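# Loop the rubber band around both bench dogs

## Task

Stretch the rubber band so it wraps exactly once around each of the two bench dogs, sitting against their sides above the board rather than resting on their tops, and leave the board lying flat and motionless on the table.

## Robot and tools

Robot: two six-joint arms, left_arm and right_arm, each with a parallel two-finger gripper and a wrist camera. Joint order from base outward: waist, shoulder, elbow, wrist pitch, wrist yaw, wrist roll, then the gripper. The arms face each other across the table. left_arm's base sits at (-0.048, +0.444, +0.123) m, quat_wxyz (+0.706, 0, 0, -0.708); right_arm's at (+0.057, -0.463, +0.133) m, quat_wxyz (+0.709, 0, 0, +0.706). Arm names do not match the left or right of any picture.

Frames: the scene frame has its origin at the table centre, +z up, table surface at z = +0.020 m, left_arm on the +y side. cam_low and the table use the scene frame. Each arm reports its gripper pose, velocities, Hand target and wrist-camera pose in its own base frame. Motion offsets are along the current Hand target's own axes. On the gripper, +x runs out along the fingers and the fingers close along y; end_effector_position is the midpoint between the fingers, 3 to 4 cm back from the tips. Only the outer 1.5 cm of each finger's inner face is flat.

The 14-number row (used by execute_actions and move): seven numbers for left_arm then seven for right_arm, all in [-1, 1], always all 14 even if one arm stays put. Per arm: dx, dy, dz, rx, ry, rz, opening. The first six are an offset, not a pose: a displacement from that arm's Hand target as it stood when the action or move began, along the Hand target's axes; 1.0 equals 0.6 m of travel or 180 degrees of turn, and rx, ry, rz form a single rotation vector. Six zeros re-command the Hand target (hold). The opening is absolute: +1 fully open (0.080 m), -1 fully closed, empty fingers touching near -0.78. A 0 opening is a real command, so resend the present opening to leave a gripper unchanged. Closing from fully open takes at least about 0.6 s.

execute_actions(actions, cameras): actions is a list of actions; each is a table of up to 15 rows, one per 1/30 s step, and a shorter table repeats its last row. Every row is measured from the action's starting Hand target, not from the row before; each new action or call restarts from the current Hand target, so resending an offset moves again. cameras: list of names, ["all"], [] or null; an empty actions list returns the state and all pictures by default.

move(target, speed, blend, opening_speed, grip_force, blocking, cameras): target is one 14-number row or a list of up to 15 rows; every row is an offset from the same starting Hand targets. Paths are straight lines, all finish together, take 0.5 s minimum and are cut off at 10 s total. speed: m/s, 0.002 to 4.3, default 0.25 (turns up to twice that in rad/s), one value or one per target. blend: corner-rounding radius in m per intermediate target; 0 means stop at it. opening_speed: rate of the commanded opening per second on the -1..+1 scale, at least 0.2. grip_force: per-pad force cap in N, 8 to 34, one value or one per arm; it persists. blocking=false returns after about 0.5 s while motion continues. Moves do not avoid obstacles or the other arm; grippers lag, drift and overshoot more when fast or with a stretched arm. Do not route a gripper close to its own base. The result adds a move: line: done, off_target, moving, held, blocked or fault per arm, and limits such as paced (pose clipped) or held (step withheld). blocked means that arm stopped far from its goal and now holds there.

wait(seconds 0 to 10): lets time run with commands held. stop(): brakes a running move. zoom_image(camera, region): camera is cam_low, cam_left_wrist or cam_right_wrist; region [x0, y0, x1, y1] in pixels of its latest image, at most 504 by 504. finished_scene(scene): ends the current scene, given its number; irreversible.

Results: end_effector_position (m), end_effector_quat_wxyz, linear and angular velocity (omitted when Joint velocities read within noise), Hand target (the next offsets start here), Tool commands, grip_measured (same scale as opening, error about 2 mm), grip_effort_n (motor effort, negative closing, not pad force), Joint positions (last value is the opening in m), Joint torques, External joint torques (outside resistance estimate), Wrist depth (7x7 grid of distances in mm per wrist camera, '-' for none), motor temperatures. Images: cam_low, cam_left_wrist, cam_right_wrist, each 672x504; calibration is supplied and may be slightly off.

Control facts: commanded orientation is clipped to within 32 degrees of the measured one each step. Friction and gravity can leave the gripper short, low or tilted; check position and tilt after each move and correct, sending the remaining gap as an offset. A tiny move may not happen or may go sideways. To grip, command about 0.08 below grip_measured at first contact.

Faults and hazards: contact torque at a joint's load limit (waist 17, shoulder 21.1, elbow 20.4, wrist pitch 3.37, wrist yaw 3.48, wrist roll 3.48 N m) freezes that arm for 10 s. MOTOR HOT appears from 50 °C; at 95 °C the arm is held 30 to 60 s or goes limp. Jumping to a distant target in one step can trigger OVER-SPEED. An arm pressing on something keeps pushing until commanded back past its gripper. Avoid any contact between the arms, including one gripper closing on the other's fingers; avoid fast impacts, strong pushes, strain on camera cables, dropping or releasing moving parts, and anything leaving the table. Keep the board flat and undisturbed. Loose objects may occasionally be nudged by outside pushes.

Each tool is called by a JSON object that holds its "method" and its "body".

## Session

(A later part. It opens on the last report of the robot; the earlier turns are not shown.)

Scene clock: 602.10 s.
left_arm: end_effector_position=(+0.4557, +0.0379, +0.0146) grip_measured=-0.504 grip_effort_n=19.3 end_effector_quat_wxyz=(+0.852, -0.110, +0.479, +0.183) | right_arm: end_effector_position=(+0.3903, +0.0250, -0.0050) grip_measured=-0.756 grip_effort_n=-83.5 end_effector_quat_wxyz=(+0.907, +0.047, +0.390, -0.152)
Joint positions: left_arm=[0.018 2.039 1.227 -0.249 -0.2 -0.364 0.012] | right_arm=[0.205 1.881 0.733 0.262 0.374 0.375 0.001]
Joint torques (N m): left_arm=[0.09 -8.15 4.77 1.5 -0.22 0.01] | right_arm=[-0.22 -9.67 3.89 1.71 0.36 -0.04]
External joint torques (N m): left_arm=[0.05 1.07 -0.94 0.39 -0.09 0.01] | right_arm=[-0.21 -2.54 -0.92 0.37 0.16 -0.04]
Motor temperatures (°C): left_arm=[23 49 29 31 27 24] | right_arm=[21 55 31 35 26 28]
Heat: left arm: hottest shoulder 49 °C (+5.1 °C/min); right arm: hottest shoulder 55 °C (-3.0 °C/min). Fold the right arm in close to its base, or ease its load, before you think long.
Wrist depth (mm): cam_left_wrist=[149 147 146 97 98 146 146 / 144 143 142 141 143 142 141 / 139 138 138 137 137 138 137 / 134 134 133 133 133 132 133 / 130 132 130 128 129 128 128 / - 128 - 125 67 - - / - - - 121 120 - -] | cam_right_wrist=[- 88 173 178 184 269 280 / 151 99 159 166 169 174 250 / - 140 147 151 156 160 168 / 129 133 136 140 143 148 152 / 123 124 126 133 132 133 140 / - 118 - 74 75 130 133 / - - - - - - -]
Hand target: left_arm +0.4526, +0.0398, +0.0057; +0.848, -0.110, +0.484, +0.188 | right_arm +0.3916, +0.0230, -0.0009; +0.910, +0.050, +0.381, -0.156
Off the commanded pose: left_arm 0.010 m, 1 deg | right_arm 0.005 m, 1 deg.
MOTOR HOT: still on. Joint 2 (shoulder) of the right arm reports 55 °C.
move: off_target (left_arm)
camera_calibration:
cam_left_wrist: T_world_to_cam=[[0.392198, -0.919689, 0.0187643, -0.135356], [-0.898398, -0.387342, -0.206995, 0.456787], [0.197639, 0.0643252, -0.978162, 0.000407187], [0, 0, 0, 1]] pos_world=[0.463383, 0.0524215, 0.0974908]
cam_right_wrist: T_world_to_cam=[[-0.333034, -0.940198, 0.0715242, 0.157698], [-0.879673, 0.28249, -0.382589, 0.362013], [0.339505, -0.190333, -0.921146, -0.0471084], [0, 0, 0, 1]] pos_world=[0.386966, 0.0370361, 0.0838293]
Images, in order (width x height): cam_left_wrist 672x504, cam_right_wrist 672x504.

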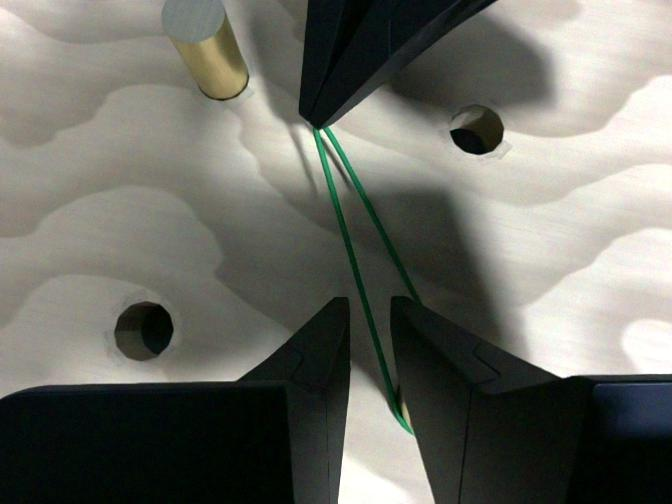

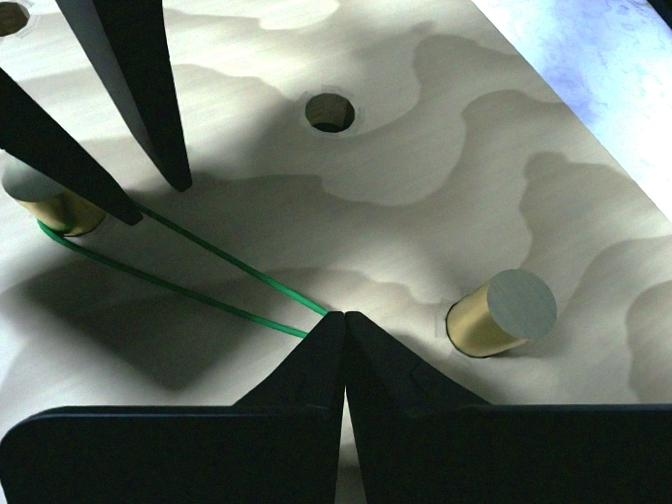

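{"method": "move", "body": {"target": [0.0245,0.0037,-0.0145,0,0,0,-0.5,0,0,0,0,0,0,-1], "speed": 0.06, "cameras": ["cam_left_wrist","cam_right_wrist"]}}

{"method": "zoom_image", "body": {"camera": "cam_left_wrist", "region": [260, 200, 520, 400]}}

{"method": "zoom_image", "body": {"camera": "cam_right_wrist", "region": [0, 100, 360, 380]}}

Scene clock: 608.10 s.
left_arm: end_effector_position=(+0.4563, +0.0411, +0.0001) grip_measured=-0.504 grip_effort_n=19.3 end_effector_quat_wxyz=(+0.853, -0.112, +0.475, +0.186) | right_arm: end_effector_position=(+0.3903, +0.0250, -0.0050) grip_measured=-0.756 grip_effort_n=-83.5 end_effector_quat_wxyz=(+0.907, +0.047, +0.390, -0.152)
Joint positions: left_arm=[0.025 2.071 1.203 -0.186 -0.2 -0.364 0.012] | right_arm=[0.205 1.881 0.733 0.262 0.374 0.375 0.001]
Joint torques (N m): left_arm=[-0.05 -7.88 4.3 1.42 -0.06 0.11] | right_arm=[-0.29 -9.75 4.02 1.7 0.35 -0.05]
External joint torques (N m): left_arm=[-0.06 1.36 -1.21 0.32 0.07 0.11] | right_arm=[-0.31 -2.77 -0.64 0.39 0.16 -0.05]
Motor temperatures (°C): left_arm=[23 49 29 32 27 24] | right_arm=[21 55 31 35 26 28]
Heat: left arm: hottest shoulder 49 °C (+5.1 °C/min); right arm: hottest shoulder 55 °C (-2.0 °C/min). Fold the right arm in close to its base, or ease its load, before you think long.
Wrist depth (mm): cam_left_wrist=[134 133 132 92 131 132 132 / 129 129 129 127 128 130 128 / 125 124 124 124 124 124 124 / 121 120 120 119 120 119 119 / 116 118 116 115 113 115 115 / - - - 111 67 - - / - - - 108 107 - -] | cam_right_wrist=[160 93 173 178 183 265 278 / 153 115 159 166 169 175 251 / - 140 146 150 156 160 168 / 129 132 137 140 143 148 151 / 123 124 127 133 132 133 140 / - 118 - 74 75 130 133 / - - - - - - -]
Hand target: left_arm +0.4516, +0.0417, -0.0115; +0.847, -0.110, +0.484, +0.188 | right_arm +0.3916, +0.0230, -0.0009; +0.910, +0.050, +0.381, -0.156
Off the commanded pose: left_arm 0.012 m, 1 deg | right_arm 0.005 m, 1 deg.
MOTOR HOT: still on. Joint 2 (shoulder) of the right arm reports 55 °C.
move: off_target (left_arm)
camera_calibration:
cam_left_wrist: T_world_to_cam=[[0.398438, -0.916941, 0.0215847, -0.135458], [-0.8941, -0.393546, -0.21379, 0.453797], [0.204527, 0.065883, -0.976641, -0.0173502], [0, 0, 0, 1]] pos_world=[0.463261, 0.0555258, 0.082996]
cam_right_wrist: T_world_to_cam=[[-0.333034, -0.940198, 0.0715242, 0.157698], [-0.879673, 0.28249, -0.382589, 0.362013], [0.339505, -0.190333, -0.921146, -0.0471084], [0, 0, 0, 1]] pos_world=[0.386966, 0.0370361, 0.0838293]
Images, in order (width x height): cam_left_wrist 672x504, cam_right_wrist 672x504.

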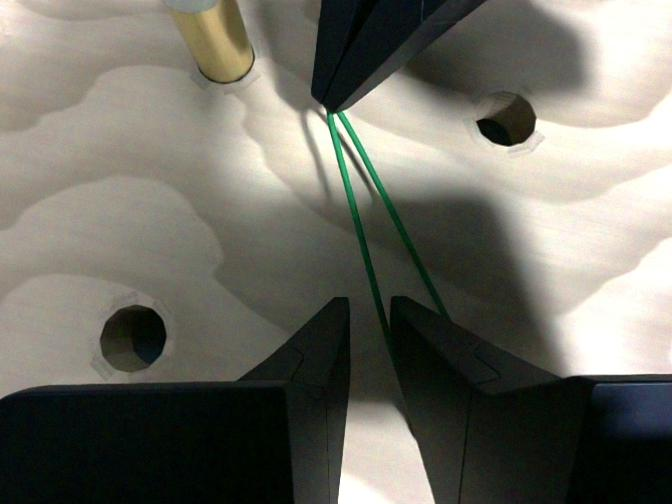

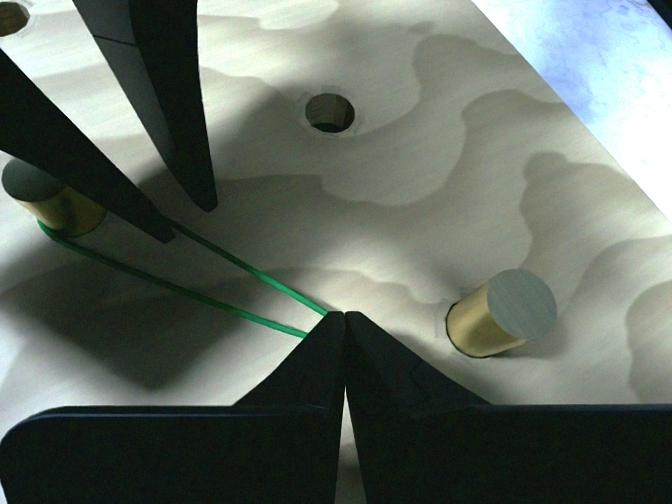

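Scaled by 1.938 from the camera's 672x504 image, which has a finer 960x720 frame.

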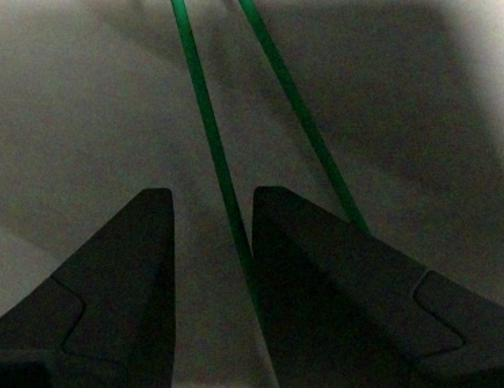

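Scaled by 1.400 from the camera's 672x504 image, which has a finer 960x720 frame.

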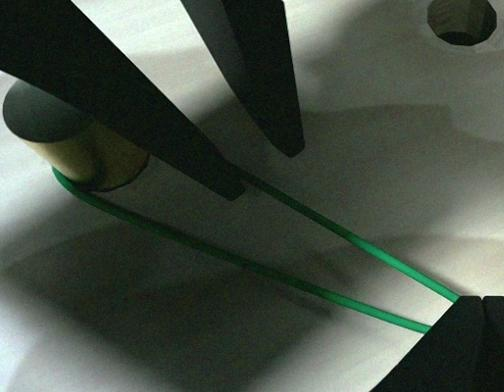

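{"method": "move", "body": {"target": [0.0055,-0.0055,-0.003,0,0,0,-0.5,0,0,0,0,0,0,-1], "speed": 0.05, "cameras": ["cam_left_wrist"]}}

{"method": "zoom_image", "body": {"camera": "cam_left_wrist", "region": [260, 200, 520, 400]}}

Scene clock: 613.80 s.
left_arm: end_effector_position=(+0.4574, +0.0414, -0.0021) grip_measured=-0.504 grip_effort_n=19.3 end_effector_quat_wxyz=(+0.854, -0.112, +0.473, +0.187) | right_arm: end_effector_position=(+0.3903, +0.0250, -0.0050) grip_measured=-0.756 grip_effort_n=-83.5 end_effector_quat_wxyz=(+0.907, +0.047, +0.390, -0.152)
Joint positions: left_arm=[0.024 2.078 1.203 -0.175 -0.203 -0.364 0.012] | right_arm=[0.205 1.881 0.733 0.262 0.374 0.375 0.001]
Joint torques (N m): left_arm=[-0.6 -7.32 4.77 1.27 -0.11 -0.09] | right_arm=[-0.22 -9.53 3.96 1.68 0.36 -0.01]
External joint torques (N m): left_arm=[-0.6 1.96 -0.73 0.16 0.02 -0.1] | right_arm=[-0.22 -2.54 -0.73 0.37 0.17 -0.02]
Motor temperatures (°C): left_arm=[23 48 29 32 27 24] | right_arm=[21 55 31 35 26 28]
Heat: left arm: hottest shoulder 48 °C (+4.0 °C/min); right arm: hottest shoulder 55 °C (-2.0 °C/min). Fold the right arm in close to its base, or ease its load, before you think long.
Wrist depth (mm): cam_left_wrist=[133 133 130 90 130 131 131 / 128 128 128 126 127 128 127 / 124 123 123 123 123 123 123 / 119 119 119 119 118 118 118 / 116 116 115 113 112 114 114 / - - - 110 67 - - / - - - 106 106 - -] | cam_right_wrist=[159 92 172 179 184 265 280 / 153 116 159 166 168 175 251 / - 139 145 151 156 159 168 / 129 132 136 139 143 147 152 / 123 124 126 133 132 133 140 / - 118 - 74 75 130 133 / - - - - - - -]
Hand target: left_arm +0.4532, +0.0389, -0.0151; +0.848, -0.110, +0.484, +0.188 | right_arm +0.3916, +0.0230, -0.0009; +0.910, +0.050, +0.381, -0.156
Off the commanded pose: left_arm 0.014 m, 1 deg | right_arm 0.005 m, 1 deg.
MOTOR HOT: still on. Joint 2 (shoulder) of the right arm reports 55 °C.
move: off_target (left_arm)
camera_calibration:
cam_left_wrist: T_world_to_cam=[[0.39939, -0.916557, 0.0202898, -0.136042], [-0.893001, -0.393942, -0.217621, 0.454028], [0.207455, 0.0687968, -0.975822, -0.0210755], [0, 0, 0, 1]] pos_world=[0.464153, 0.0556205, 0.0810003]
Images, in order (width x height): cam_left_wrist 672x504.

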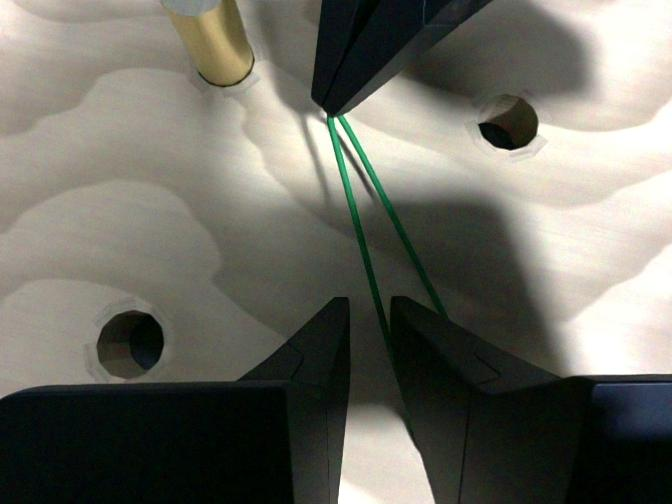

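Scaled by 1.938 from the camera's 672x504 image, which has a finer 960x720 frame.

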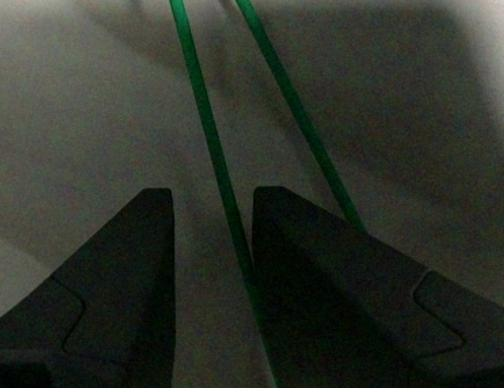

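{"method": "move", "body": {"target": [0,0,0,0,0,0,-1,0,0,0,0,0,0,-1], "opening_speed": 0.6, "cameras": ["cam_left_wrist","cam_right_wrist"]}}

{"method": "zoom_image", "body": {"camera": "cam_left_wrist", "region": [260, 200, 520, 400]}}

{"method": "zoom_image", "body": {"camera": "cam_right_wrist", "region": [0, 100, 360, 380]}}

Scene clock: 617.13 s.
left_arm: end_effector_position=(+0.4573, +0.0400, -0.0041) grip_measured=-0.763 grip_effort_n=-68.6 end_effector_quat_wxyz=(+0.853, -0.111, +0.475, +0.186) | right_arm: end_effector_position=(+0.3903, +0.0250, -0.0050) grip_measured=-0.756 grip_effort_n=-83.5 end_effector_quat_wxyz=(+0.907, +0.047, +0.390, -0.152)
Joint positions: left_arm=[0.021 2.083 1.203 -0.173 -0.203 -0.364 0.001] | right_arm=[0.205 1.881 0.733 0.262 0.374 0.375 0.001]
Joint torques (N m): left_arm=[-0.24 -7.75 4.6 1.11 -0.14 -0.11] | right_arm=[-0.26 -9.75 3.97 1.69 0.36 -0.01]
External joint torques (N m): left_arm=[-0.24 1.6 -0.94 -0.02 -0.01 -0.11] | right_arm=[-0.22 -2.7 -0.73 0.37 0.16 -0.01]
Motor temperatures (°C): left_arm=[23 47 29 32 27 24] | right_arm=[21 55 31 35 26 28]
Heat: left arm: hottest shoulder 47 °C (+3.0 °C/min); right arm: hottest shoulder 55 °C (-2.0 °C/min). Fold the right arm in close to its base, or ease its load, before you think long.
Wrist depth (mm): cam_left_wrist=[130 129 127 88 127 128 128 / 125 125 124 123 124 125 123 / 120 120 120 119 119 119 119 / 116 116 116 115 115 115 114 / 113 114 112 112 110 111 111 / - - - - 64 - - / - - - - 65 - -] | cam_right_wrist=[- 90 173 179 184 267 276 / - 102 159 166 169 175 251 / - 111 146 151 156 160 168 / 129 132 136 140 143 148 152 / 123 124 127 132 132 134 140 / - 118 - 74 75 130 133 / - - - - - - -]
Hand target: left_arm +0.4532, +0.0388, -0.0151; +0.848, -0.110, +0.484, +0.188 | right_arm +0.3916, +0.0230, -0.0009; +0.910, +0.050, +0.381, -0.156
Off the commanded pose: left_arm 0.012 m, 1 deg | right_arm 0.005 m, 1 deg.
MOTOR HOT: still on. Joint 2 (shoulder) of the right arm reports 55 °C.
move: off_target (left_arm)
camera_calibration:
cam_left_wrist: T_world_to_cam=[[0.396676, -0.917761, 0.0190205, -0.135943], [-0.894933, -0.391255, -0.214508, 0.453712], [0.204309, 0.0680682, -0.976537, -0.0215174], [0, 0, 0, 1]] pos_world=[0.464363, 0.0542188, 0.078898]
cam_right_wrist: T_world_to_cam=[[-0.333034, -0.940198, 0.0715242, 0.157698], [-0.879673, 0.28249, -0.382589, 0.362013], [0.339505, -0.190333, -0.921146, -0.0471084], [0, 0, 0, 1]] pos_world=[0.386966, 0.0370361, 0.0838293]
Images, in order (width x height): cam_left_wrist 672x504, cam_right_wrist 672x504.

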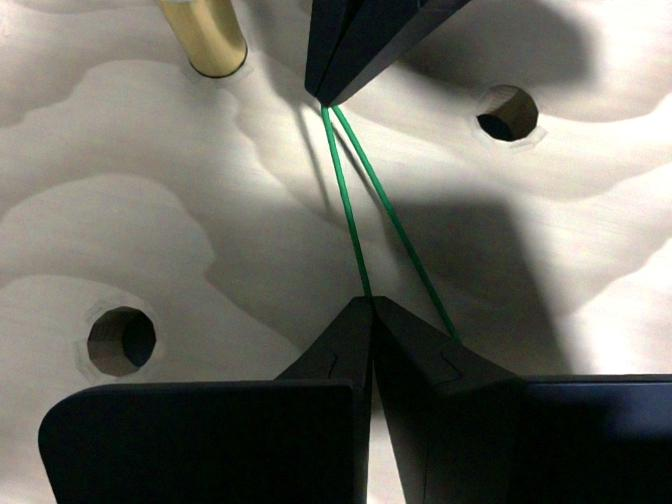

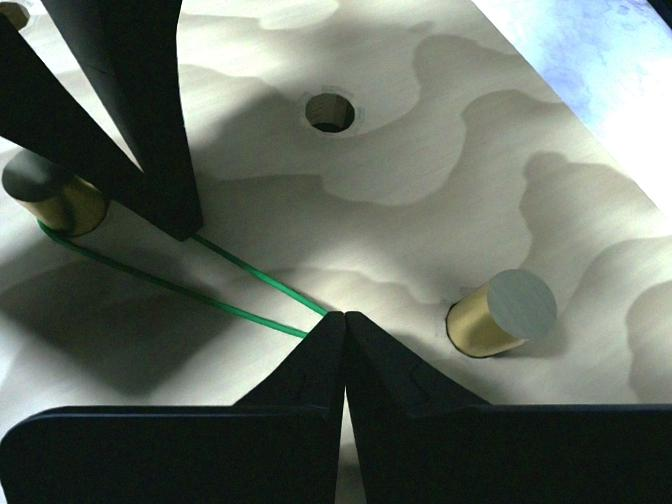

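Scaled by 1.938 from the camera's 672x504 image, which has a finer 960x720 frame.

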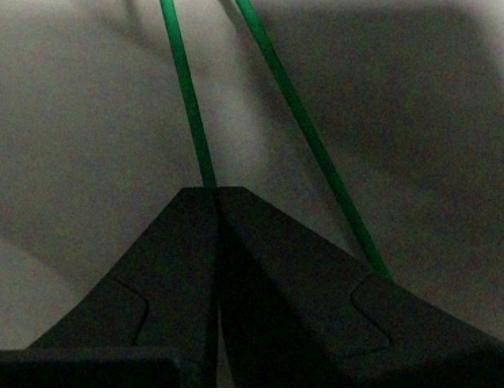

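Scaled by 1.400 from the camera's 672x504 image, which has a finer 960x720 frame.

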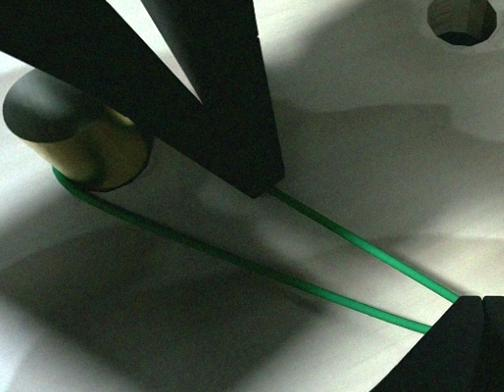

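{"method": "move", "body": {"target": [-0.0117,0.022,-0.0067,0,0,0,-1,0,0,0,0,0,0,-1], "speed": 0.06, "cameras": ["cam_left_wrist","cam_right_wrist"]}}

{"method": "zoom_image", "body": {"camera": "cam_right_wrist", "region": [0, 100, 360, 380]}}

Scene clock: 620.13 s.
left_arm: end_effector_position=(+0.4480, +0.0461, -0.0072) grip_measured=-0.763 grip_effort_n=-68.6 end_effector_quat_wxyz=(+0.851, -0.114, +0.477, +0.187) | right_arm: end_effector_position=(+0.3903, +0.0250, -0.0050) grip_measured=-0.756 grip_effort_n=-83.5 end_effector_quat_wxyz=(+0.907, +0.047, +0.390, -0.152)
Joint positions: left_arm=[0.039 2.064 1.16 -0.153 -0.192 -0.357 0.001] | right_arm=[0.205 1.881 0.733 0.262 0.374 0.375 0.001]
Joint torques (N m): left_arm=[0.21 -10.33 3.33 0.79 -0.04 0.17] | right_arm=[-0.2 -9.58 3.9 1.68 0.35 -0.03]
External joint torques (N m): left_arm=[0.19 -1.21 -2.14 -0.33 0.08 0.16] | right_arm=[-0.24 -2.53 -0.81 0.36 0.16 -0.04]
Motor temperatures (°C): left_arm=[23 47 29 32 27 24] | right_arm=[21 55 31 35 26 28]
Heat: left arm: hottest shoulder 47 °C (+2.0 °C/min); right arm: hottest shoulder 55 °C (-1.0 °C/min). Fold the right arm in close to its base, or ease its load, before you think long.
Wrist depth (mm): cam_left_wrist=[127 127 125 95 125 126 126 / 122 122 122 122 122 121 121 / 118 118 118 118 117 117 117 / 114 114 114 114 114 114 113 / 111 112 110 110 110 110 110 / - - - - 64 - - / - - - - 65 - -] | cam_right_wrist=[- 97 173 179 184 267 280 / - 107 159 166 169 175 248 / 122 121 147 151 156 160 168 / 129 134 136 140 144 148 152 / 123 124 127 132 132 133 140 / - 118 - 74 75 130 133 / - - - - - - -]
Hand target: left_arm +0.4412, +0.0477, -0.0112; +0.848, -0.110, +0.484, +0.188 | right_arm +0.3916, +0.0230, -0.0009; +0.910, +0.050, +0.381, -0.156
Off the commanded pose: left_arm 0.008 m, 1 deg | right_arm 0.005 m, 1 deg.
MOTOR HOT: still on. Joint 2 (shoulder) of the right arm reports 55 °C.
move: done
camera_calibration:
cam_left_wrist: T_world_to_cam=[[0.401987, -0.915376, 0.0222146, -0.129087], [-0.893826, -0.397558, -0.207419, 0.446996], [0.198698, 0.0635237, -0.978, -0.0203409], [0, 0, 0, 1]] pos_world=[0.45547, 0.0608353, 0.0756896]
cam_right_wrist: T_world_to_cam=[[-0.333034, -0.940198, 0.0715242, 0.157698], [-0.879673, 0.28249, -0.382589, 0.362013], [0.339505, -0.190333, -0.921146, -0.0471084], [0, 0, 0, 1]] pos_world=[0.386966, 0.0370361, 0.0838293]
Images, in order (width x height): cam_left_wrist 672x504, cam_right_wrist 672x504.

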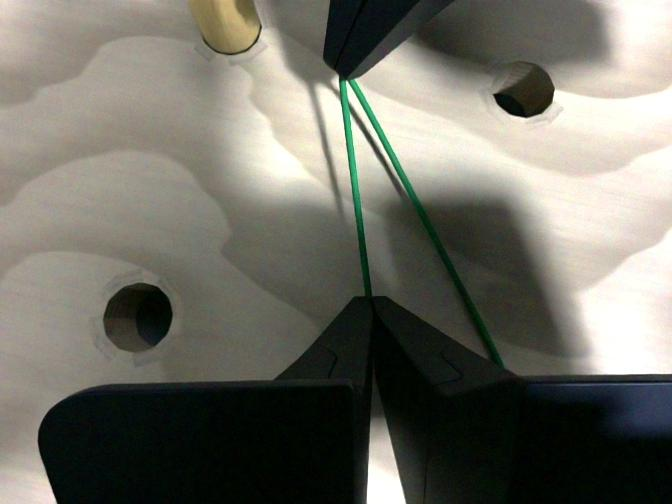

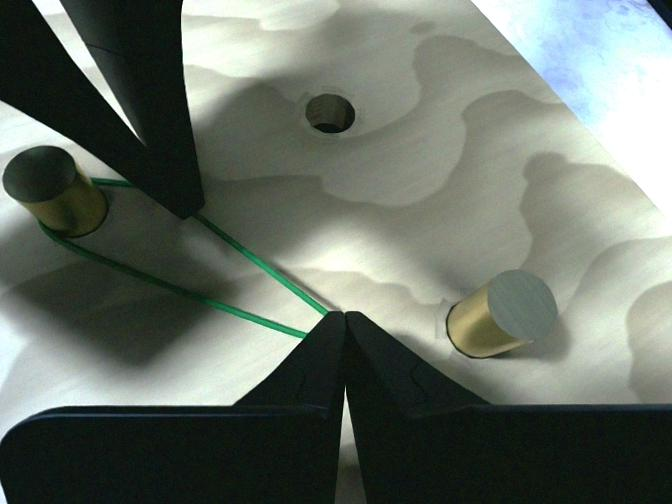

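Scaled by 1.400 from the camera's 672x504 image, which has a finer 960x720 frame.

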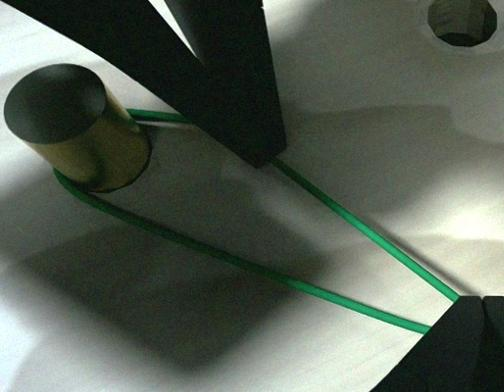

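{"method": "move", "body": {"target": [-0.0175,0.0517,-0.0205,0,0,0,-0.67,0,0,0,0,0,0,-1], "speed": 0.06, "cameras": ["cam_left_wrist","cam_right_wrist"]}}

{"method": "zoom_image", "body": {"camera": "cam_left_wrist", "region": [260, 200, 520, 400]}}

{"method": "zoom_image", "body": {"camera": "cam_right_wrist", "region": [0, 100, 360, 380]}}

Scene clock: 634.07 s.
left_arm: end_effector_position=(+0.4177, +0.0669, -0.0080) grip_measured=-0.674 grip_effort_n=19.3 end_effector_quat_wxyz=(+0.848, -0.114, +0.483, +0.187) | right_arm: end_effector_position=(+0.3905, +0.0251, -0.0048) grip_measured=-0.756 grip_effort_n=-83.5 end_effector_quat_wxyz=(+0.908, +0.048, +0.389, -0.151)
Joint positions: left_arm=[0.103 1.983 1.032 -0.11 -0.158 -0.3 0.005] | right_arm=[0.205 1.881 0.733 0.264 0.374 0.375 0.001]
Joint torques (N m): left_arm=[0.25 -10.01 3.69 1.16 -0.18 0.14] | right_arm=[-0.41 -9.52 3.95 1.62 0.34 -0.03]
External joint torques (N m): left_arm=[0.17 -1.61 -1.59 0.05 -0.06 0.14] | right_arm=[-0.4 -2.49 -0.78 0.3 0.14 -0.03]
Motor temperatures (°C): left_arm=[23 48 28 31 27 24] | right_arm=[21 55 31 36 26 28]
Heat: left arm: hottest shoulder 48 °C (+3.0 °C/min); right arm: hottest shoulder 55 °C (-1.0 °C/min). Fold the right arm in close to its base, or ease its load, before you think long.
Wrist depth (mm): cam_left_wrist=[125 125 125 125 125 124 125 / 122 121 121 121 120 120 120 / 117 118 117 117 117 116 116 / 114 114 115 114 113 113 113 / 111 110 110 94 110 109 88 / - - - - 63 - - / - - - 104 64 - -] | cam_right_wrist=[163 119 138 179 184 262 279 / 151 153 154 167 169 175 256 / 127 143 147 151 156 160 166 / 129 133 137 140 144 148 152 / 123 124 127 133 133 133 140 / - 118 - 74 75 129 133 / - - - - - - -]
Hand target: left_arm +0.4136, +0.0691, -0.0085; +0.847, -0.110, +0.484, +0.188 | right_arm +0.3916, +0.0230, -0.0009; +0.910, +0.050, +0.381, -0.156
Off the commanded pose: left_arm 0.005 m, 1 deg | right_arm 0.005 m, 1 deg.
MOTOR HOT: still on. Joint 2 (shoulder) of the right arm reports 55 °C.
move: done
camera_calibration:
cam_left_wrist: T_world_to_cam=[[0.401171, -0.915795, 0.0195416, -0.0974376], [-0.896986, -0.397077, -0.194284, 0.429431], [0.185684, 0.0604127, -0.980751, -0.0108669], [0, 0, 0, 1]] pos_world=[0.4263, 0.0819409, 0.0746779]
cam_right_wrist: T_world_to_cam=[[-0.333112, -0.940229, 0.0707467, 0.157811], [-0.879128, 0.282589, -0.383767, 0.362057], [0.340837, -0.190033, -0.920716, -0.0475214], [0, 0, 0, 1]] pos_world=[0.38706, 0.0370349, 0.0840271]
Images, in order (width x height): cam_left_wrist 672x504, cam_right_wrist 672x504.

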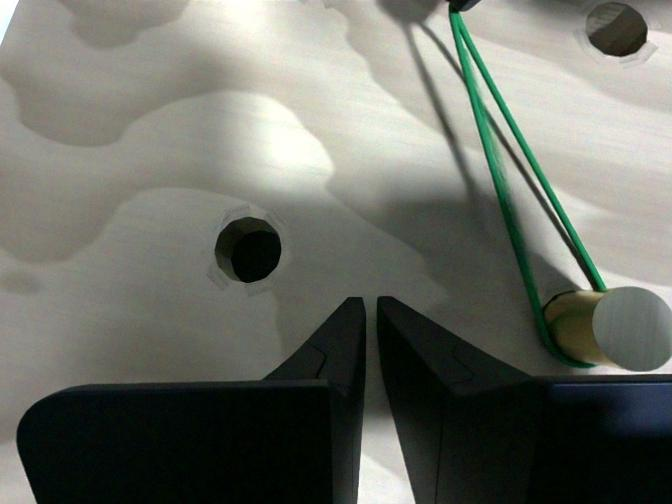

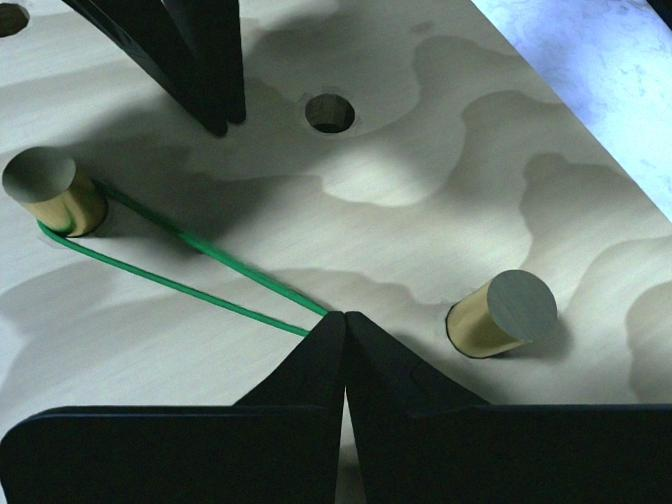

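Scaled by 1.938 from the camera's 672x504 image, which has a finer 960x720 frame.

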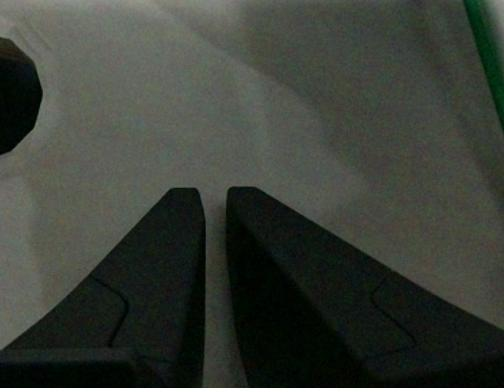

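Scaled by 1.400 from the camera's 672x504 image, which has a finer 960x720 frame.

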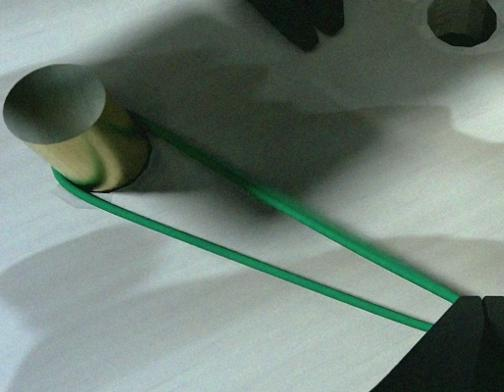

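{"method": "move", "body": {"target": [[-0.0503,0,0.0295,0,0,0,-0.67,0,0,0,0,0,0,-1],[-0.024,-0.066,0.0755,0,0,0,-0.67,0,0,0,0,0,0,-1],[-0.0023,-0.066,0.0628,0,0,0,-0.5,0,0,0,0,0,0,-1]], "speed": 0.1, "blend": [0.01,0.01,0], "cameras": ["cam_left_wrist","cam_right_wrist"]}}

{"method": "zoom_image", "body": {"camera": "cam_left_wrist", "region": [260, 200, 520, 400]}}

Scene clock: 646.60 s.
left_arm: end_effector_position=(+0.4561, +0.0454, +0.0149) grip_measured=-0.504 grip_effort_n=19.3 end_effector_quat_wxyz=(+0.847, -0.107, +0.487, +0.183) | right_arm: end_effector_position=(+0.3905, +0.0251, -0.0048) grip_measured=-0.756 grip_effort_n=-83.5 end_effector_quat_wxyz=(+0.908, +0.048, +0.389, -0.151)
Joint positions: left_arm=[0.038 2.048 1.25 -0.279 -0.189 -0.343 0.012] | right_arm=[0.205 1.881 0.733 0.264 0.374 0.375 0.001]
Joint torques (N m): left_arm=[-0.06 -8.31 7.04 1.44 -0.28 -0.21] | right_arm=[-0.3 -9.51 4.11 1.63 0.35 -0.03]
External joint torques (N m): left_arm=[0.05 1.05 1.24 0.33 -0.17 -0.22] | right_arm=[-0.3 -2.54 -0.56 0.33 0.16 -0.04]
Motor temperatures (°C): left_arm=[23 49 28 31 27 24] | right_arm=[21 55 31 35 26 28]
Heat: left arm: hottest shoulder 49 °C (+3.0 °C/min); right arm: hottest shoulder 55 °C (+0.0 °C/min). Fold the right arm in close to its base, or ease its load, before you think long.
Wrist depth (mm): cam_left_wrist=[148 146 144 97 90 144 143 / 144 142 141 116 140 140 139 / 139 138 138 136 136 136 135 / 135 134 133 133 132 132 131 / 131 132 130 128 125 128 127 / - 128 - 125 67 - - / - - - 121 121 - -] | cam_right_wrist=[- 87 173 179 184 266 278 / 154 106 160 166 169 175 252 / - 140 146 151 156 160 167 / 129 133 137 140 144 148 152 / 123 125 126 133 133 134 141 / - 118 - 74 75 130 133 / - - - - - - -]
Hand target: left_arm +0.4591, +0.0469, +0.0120; +0.848, -0.110, +0.484, +0.188 | right_arm +0.3916, +0.0230, -0.0009; +0.910, +0.050, +0.381, -0.156
Off the commanded pose: left_arm 0.005 m, 1 deg | right_arm 0.005 m, 1 deg.
MOTOR HOT: still on. Joint 2 (shoulder) of the right arm reports 55 °C.
move: done; blend cut to 0 m at target 1, 0.0075 m at target 2
camera_calibration:
cam_left_wrist: T_world_to_cam=[[0.389039, -0.921158, 0.0107967, -0.127061], [-0.903804, -0.383926, -0.189048, 0.46216], [0.178288, 0.0637889, -0.981909, 0.00899747], [0, 0, 0, 1]] pos_world=[0.46553, 0.0598185, 0.0975769]
cam_right_wrist: T_world_to_cam=[[-0.333112, -0.940229, 0.0707467, 0.157811], [-0.879128, 0.282589, -0.383767, 0.362057], [0.340837, -0.190033, -0.920716, -0.0475214], [0, 0, 0, 1]] pos_world=[0.38706, 0.0370349, 0.0840271]
Images, in order (width x height): cam_left_wrist 672x504, cam_right_wrist 672x504.

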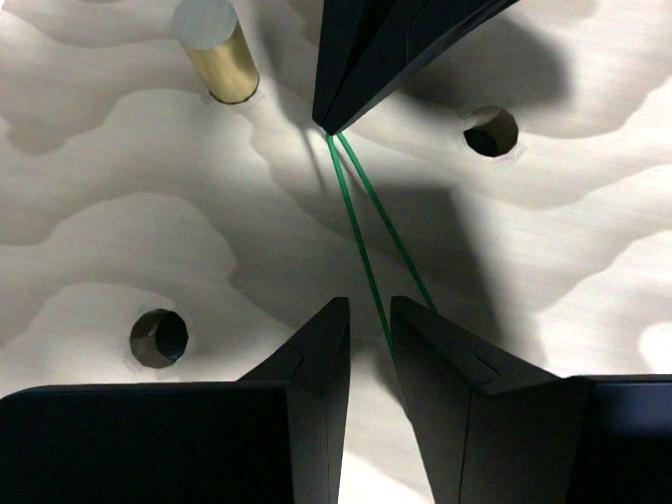

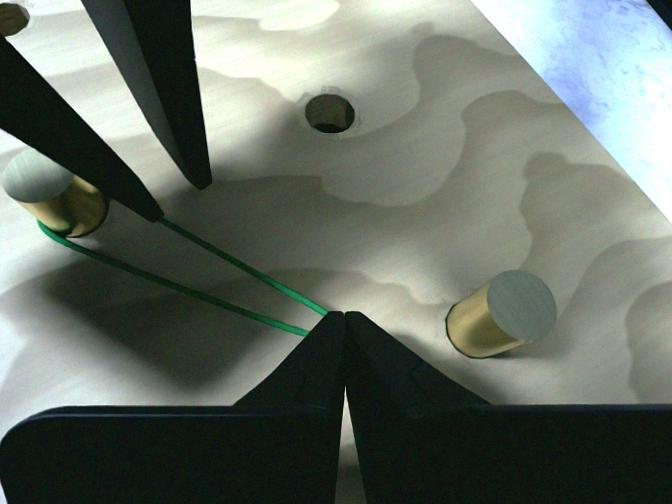

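Scaled by 1.938 from the camera's 672x504 image, which has a finer 960x720 frame.

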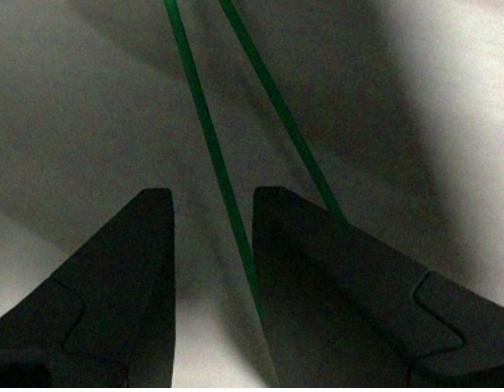

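{"method": "move", "body": {"target": [0.0317,-0.0042,-0.0187,0,0,0,-0.5,0,0,0,0,0,0,-1], "speed": 0.06, "cameras": ["cam_left_wrist","cam_right_wrist"]}}

{"method": "zoom_image", "body": {"camera": "cam_left_wrist", "region": [260, 200, 520, 400]}}

{"method": "zoom_image", "body": {"camera": "cam_right_wrist", "region": [0, 100, 360, 380]}}

Scene clock: 651.13 s.
left_arm: end_effector_position=(+0.4637, +0.0447, -0.0004) grip_measured=-0.504 grip_effort_n=19.3 end_effector_quat_wxyz=(+0.852, -0.110, +0.478, +0.183) | right_arm: end_effector_position=(+0.3905, +0.0251, -0.0048) grip_measured=-0.756 grip_effort_n=-83.5 end_effector_quat_wxyz=(+0.908, +0.048, +0.389, -0.151)
Joint positions: left_arm=[0.034 2.096 1.246 -0.207 -0.192 -0.349 0.012] | right_arm=[0.205 1.881 0.733 0.264 0.374 0.375 0.001]
Joint torques (N m): left_arm=[-0.07 -8.35 4.62 1.49 -0.3 -0.18] | right_arm=[-0.26 -9.63 3.93 1.62 0.36 -0.03]
External joint torques (N m): left_arm=[0.02 1.16 -0.98 0.38 -0.19 -0.19] | right_arm=[-0.24 -2.63 -0.76 0.31 0.17 -0.03]
Motor temperatures (°C): left_arm=[23 48 28 32 27 24] | right_arm=[21 55 31 35 26 28]
Heat: left arm: hottest shoulder 48 °C (+1.0 °C/min); right arm: hottest shoulder 55 °C (+0.0 °C/min). Fold the right arm in close to its base, or ease its load, before you think long.
Wrist depth (mm): cam_left_wrist=[132 131 130 82 83 129 129 / 127 127 126 99 126 126 125 / 123 123 122 122 123 122 121 / 119 118 119 118 118 117 117 / 116 116 115 114 111 113 113 / - - - 110 68 - - / - - - 107 106 - -] | cam_right_wrist=[161 86 171 179 184 266 275 / 152 106 158 167 169 175 251 / - 141 146 151 156 160 167 / 129 129 136 140 144 148 152 / 123 125 127 133 132 134 140 / - 118 - 74 75 130 133 / - - - - - - -]
Hand target: left_arm +0.4603, +0.0446, -0.0101; +0.848, -0.110, +0.484, +0.188 | right_arm +0.3916, +0.0230, -0.0009; +0.910, +0.050, +0.381, -0.156
Off the commanded pose: left_arm 0.010 m, 1 deg | right_arm 0.005 m, 1 deg.
MOTOR HOT: still on. Joint 2 (shoulder) of the right arm reports 55 °C.
move: off_target (left_arm)
camera_calibration:
cam_left_wrist: T_world_to_cam=[[0.392135, -0.919728, 0.0181732, -0.131971], [-0.898382, -0.387133, -0.207456, 0.463482], [0.197839, 0.0650245, -0.978075, -0.0164191], [0, 0, 0, 1]] pos_world=[0.471382, 0.0591199, 0.0824916]
cam_right_wrist: T_world_to_cam=[[-0.333112, -0.940229, 0.0707467, 0.157811], [-0.879128, 0.282589, -0.383767, 0.362057], [0.340837, -0.190033, -0.920716, -0.0475214], [0, 0, 0, 1]] pos_world=[0.38706, 0.0370349, 0.0840271]
Images, in order (width x height): cam_left_wrist 672x504, cam_right_wrist 672x504.

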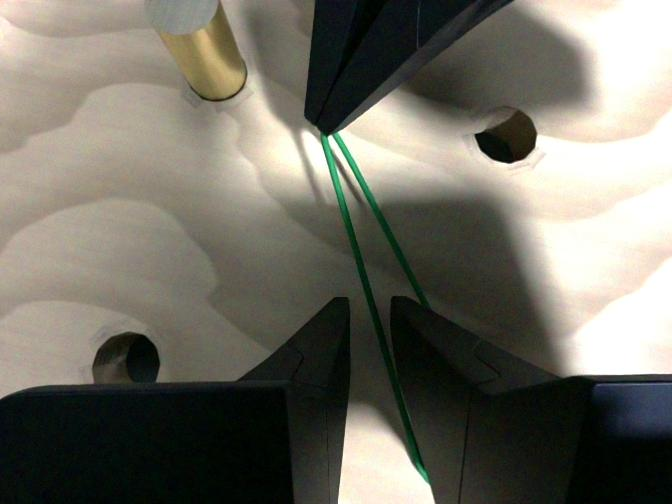

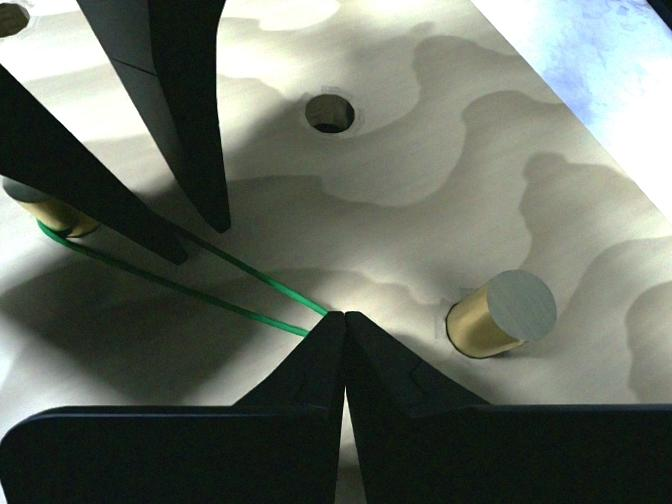

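Scaled by 1.938 from the camera's 672x504 image, which has a finer 960x720 frame.

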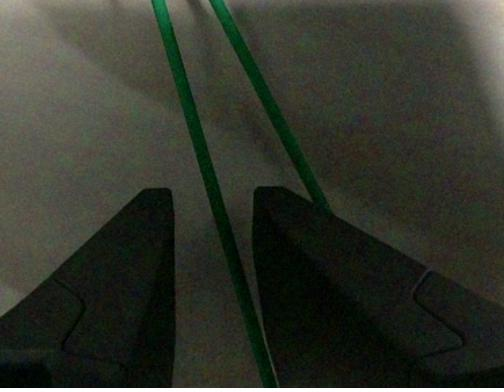

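Scaled by 1.400 from the camera's 672x504 image, which has a finer 960x720 frame.

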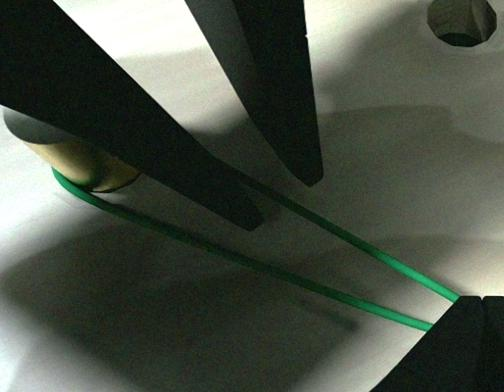

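{"method": "move", "body": {"target": [0,0,0,0,0,0,-1,0,0,0,0,0,0,-1], "opening_speed": 0.6, "cameras": ["cam_left_wrist","cam_right_wrist"]}}

{"method": "zoom_image", "body": {"camera": "cam_left_wrist", "region": [260, 200, 520, 400]}}

{"method": "zoom_image", "body": {"camera": "cam_right_wrist", "region": [0, 100, 360, 380]}}

Scene clock: 655.77 s.
left_arm: end_effector_position=(+0.4637, +0.0447, -0.0004) grip_measured=-0.763 grip_effort_n=-68.6 end_effector_quat_wxyz=(+0.852, -0.110, +0.478, +0.183) | right_arm: end_effector_position=(+0.3905, +0.0251, -0.0048) grip_measured=-0.756 grip_effort_n=-83.5 end_effector_quat_wxyz=(+0.908, +0.048, +0.389, -0.151)
Joint positions: left_arm=[0.034 2.096 1.246 -0.207 -0.192 -0.349 0.001] | right_arm=[0.205 1.881 0.733 0.264 0.374 0.375 0.001]
Joint torques (N m): left_arm=[-0.21 -8.26 4.74 1.47 -0.32 -0.19] | right_arm=[-0.36 -9.61 3.95 1.62 0.35 -0.04]
External joint torques (N m): left_arm=[-0.21 1.27 -0.9 0.34 -0.2 -0.19] | right_arm=[-0.35 -2.65 -0.67 0.33 0.16 -0.05]
Motor temperatures (°C): left_arm=[23 49 28 32 27 24] | right_arm=[21 55 31 35 26 28]
Heat: left arm: hottest shoulder 49 °C (+0.0 °C/min); right arm: hottest shoulder 55 °C (+0.0 °C/min). Fold the right arm in close to its base, or ease its load, before you think long.
Wrist depth (mm): cam_left_wrist=[132 129 130 82 87 130 129 / 127 127 125 99 126 126 125 / 123 123 123 122 122 122 122 / 119 119 118 118 118 117 117 / 116 116 114 94 113 113 113 / - - - - 64 - - / - - - - - - -] | cam_right_wrist=[- 83 173 178 184 266 278 / - 94 159 167 168 175 253 / - 104 146 151 156 160 167 / 129 131 136 140 144 148 152 / 123 125 127 133 132 134 140 / - 118 - 74 75 130 133 / - - - - - - -]
Hand target: left_arm +0.4603, +0.0446, -0.0101; +0.848, -0.110, +0.484, +0.188 | right_arm +0.3916, +0.0230, -0.0009; +0.910, +0.050, +0.381, -0.156
Off the commanded pose: left_arm 0.010 m, 1 deg | right_arm 0.005 m, 1 deg.
MOTOR HOT: still on. Joint 2 (shoulder) of the right arm reports 55 °C.
move: off_target (left_arm)
camera_calibration:
cam_left_wrist: T_world_to_cam=[[0.392135, -0.919728, 0.0181732, -0.131971], [-0.898382, -0.387133, -0.207456, 0.463482], [0.197839, 0.0650245, -0.978075, -0.0164191], [0, 0, 0, 1]] pos_world=[0.471382, 0.0591199, 0.0824916]
cam_right_wrist: T_world_to_cam=[[-0.333112, -0.940229, 0.0707467, 0.157811], [-0.879128, 0.282589, -0.383767, 0.362057], [0.340837, -0.190033, -0.920716, -0.0475214], [0, 0, 0, 1]] pos_world=[0.38706, 0.0370349, 0.0840271]
Images, in order (width x height): cam_left_wrist 672x504, cam_right_wrist 672x504.

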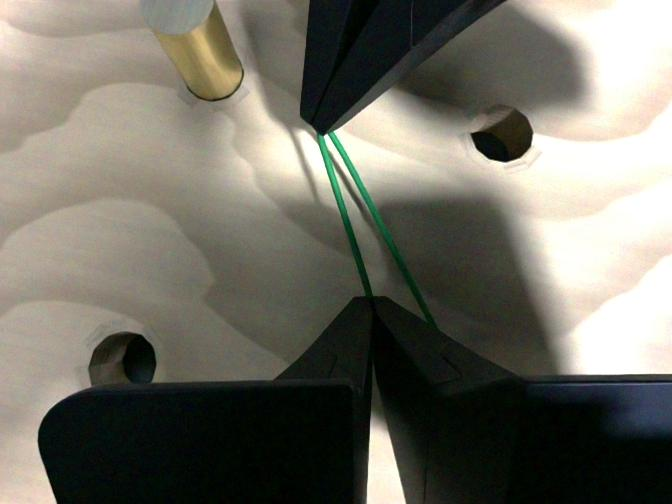

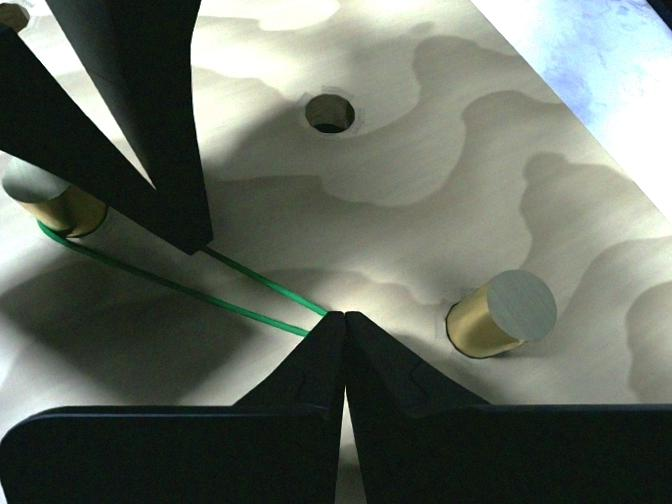

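Scaled by 1.938 from the camera's 672x504 image, which has a finer 960x720 frame.

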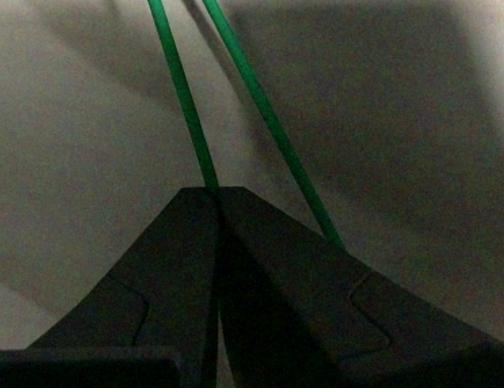

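Scaled by 1.400 from the camera's 672x504 image, which has a finer 960x720 frame.

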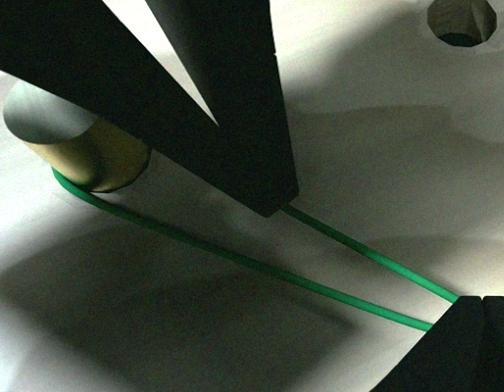

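{"method": "move", "body": {"target": [0,0,0.003,0,0,0,-1,-0.06,-0.0425,0.0445,0,0,0,-1], "speed": 0.08, "cameras": ["cam_left_wrist","cam_right_wrist"]}}

Scene clock: 670.07 s.
left_arm: end_effector_position=(+0.4634, +0.0453, -0.0011) grip_measured=-0.763 grip_effort_n=-68.6 end_effector_quat_wxyz=(+0.851, -0.109, +0.479, +0.184) | right_arm: end_effector_position=(+0.3803, +0.0041, +0.0431) grip_measured=-0.756 grip_effort_n=-83.5 end_effector_quat_wxyz=(+0.910, +0.049, +0.383, -0.153)
Joint positions: left_arm=[0.035 2.098 1.246 -0.207 -0.194 -0.349 0.001] | right_arm=[0.143 1.678 0.726 0.098 0.339 0.324 0.001]
Joint torques (N m): left_arm=[-0.18 -8.16 5.65 1.08 -0.16 -0.15] | right_arm=[-0.27 -9.12 4.02 0.91 0.09 -0.04]
External joint torques (N m): left_arm=[-0.23 1.29 0.09 -0.02 -0.03 -0.15] | right_arm=[-0.25 -2.87 -1.43 -0.43 -0.08 -0.04]
Motor temperatures (°C): left_arm=[23 50 29 33 27 24] | right_arm=[21 55 31 35 26 28]
Heat: left arm: hottest shoulder 50 °C (+2.0 °C/min); right arm: hottest shoulder 55 °C (+0.0 °C/min). Fold the left arm in close to its base, or ease its load, before you think long. Fold the right arm in close to its base, or ease its load, before you think long.
Wrist depth (mm): cam_left_wrist=[131 130 129 130 129 129 128 / 126 126 125 126 125 126 124 / 122 122 122 121 121 121 120 / 118 118 118 117 117 117 116 / 115 115 114 94 113 113 113 / - - - - 64 - - / - - - - - - -] | cam_right_wrist=[- 71 231 247 333 341 1250 / - 210 222 229 298 311 310 / - 140 205 211 215 286 291 / 160 168 188 194 198 206 270 / 170 172 177 183 185 189 248 / 161 163 - 74 75 179 182 / - - - - - - -]
Hand target: left_arm +0.4617, +0.0452, -0.0092; +0.848, -0.110, +0.484, +0.188 | right_arm +0.3777, +0.0022, +0.0442; +0.910, +0.050, +0.381, -0.156
Off the commanded pose: left_arm 0.008 m, 1 deg | right_arm 0.003 m, 0 deg.
MOTOR HOT: joint 2 (shoulder) of the left arm reports 50 °C; the controller stops that arm at 95 °C. To cool a motor, set the load down, stop pushing, or move to a pose that needs little force.
MOTOR HOT: still on. Joint 2 (shoulder) of the right arm reports 55 °C.
move: done
camera_calibration:
cam_left_wrist: T_world_to_cam=[[0.393556, -0.919154, 0.0164391, -0.132025], [-0.898107, -0.388239, -0.206578, 0.463327], [0.19626, 0.066536, -0.978292, -0.016347], [0, 0, 0, 1]] pos_world=[0.471285, 0.0596182, 0.0818916]
cam_right_wrist: T_world_to_cam=[[-0.337383, -0.938945, 0.0674885, 0.133018], [-0.872847, 0.285169, -0.396001, 0.375568], [0.352578, -0.192511, -0.915766, -0.00856796], [0, 0, 0, 1]] pos_world=[0.375712, 0.0161463, 0.131902]
Images, in order (width x height): cam_left_wrist 672x504, cam_right_wrist 672x504.

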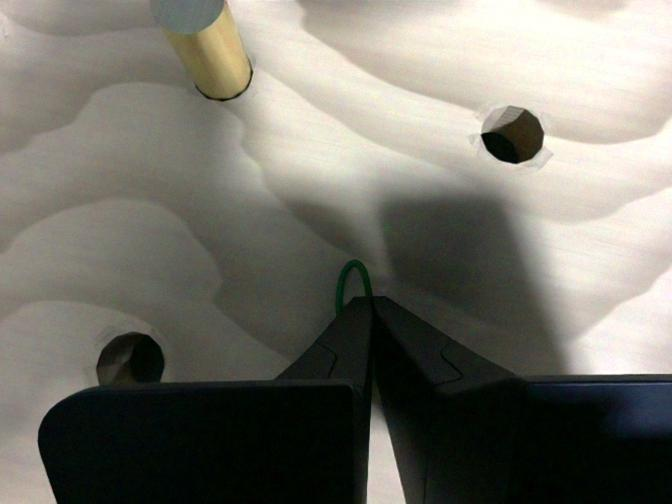

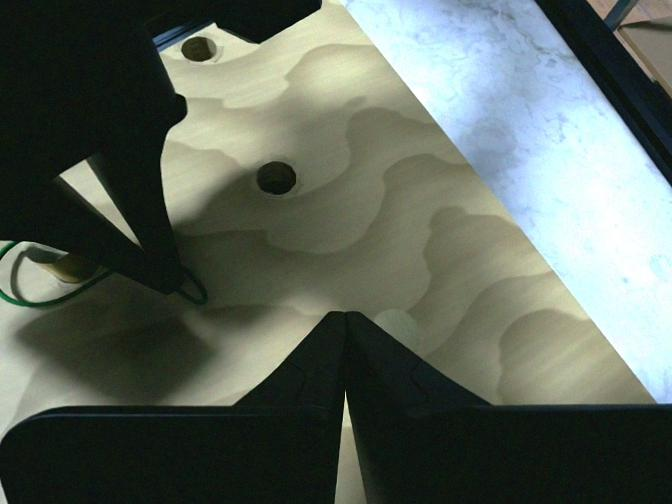

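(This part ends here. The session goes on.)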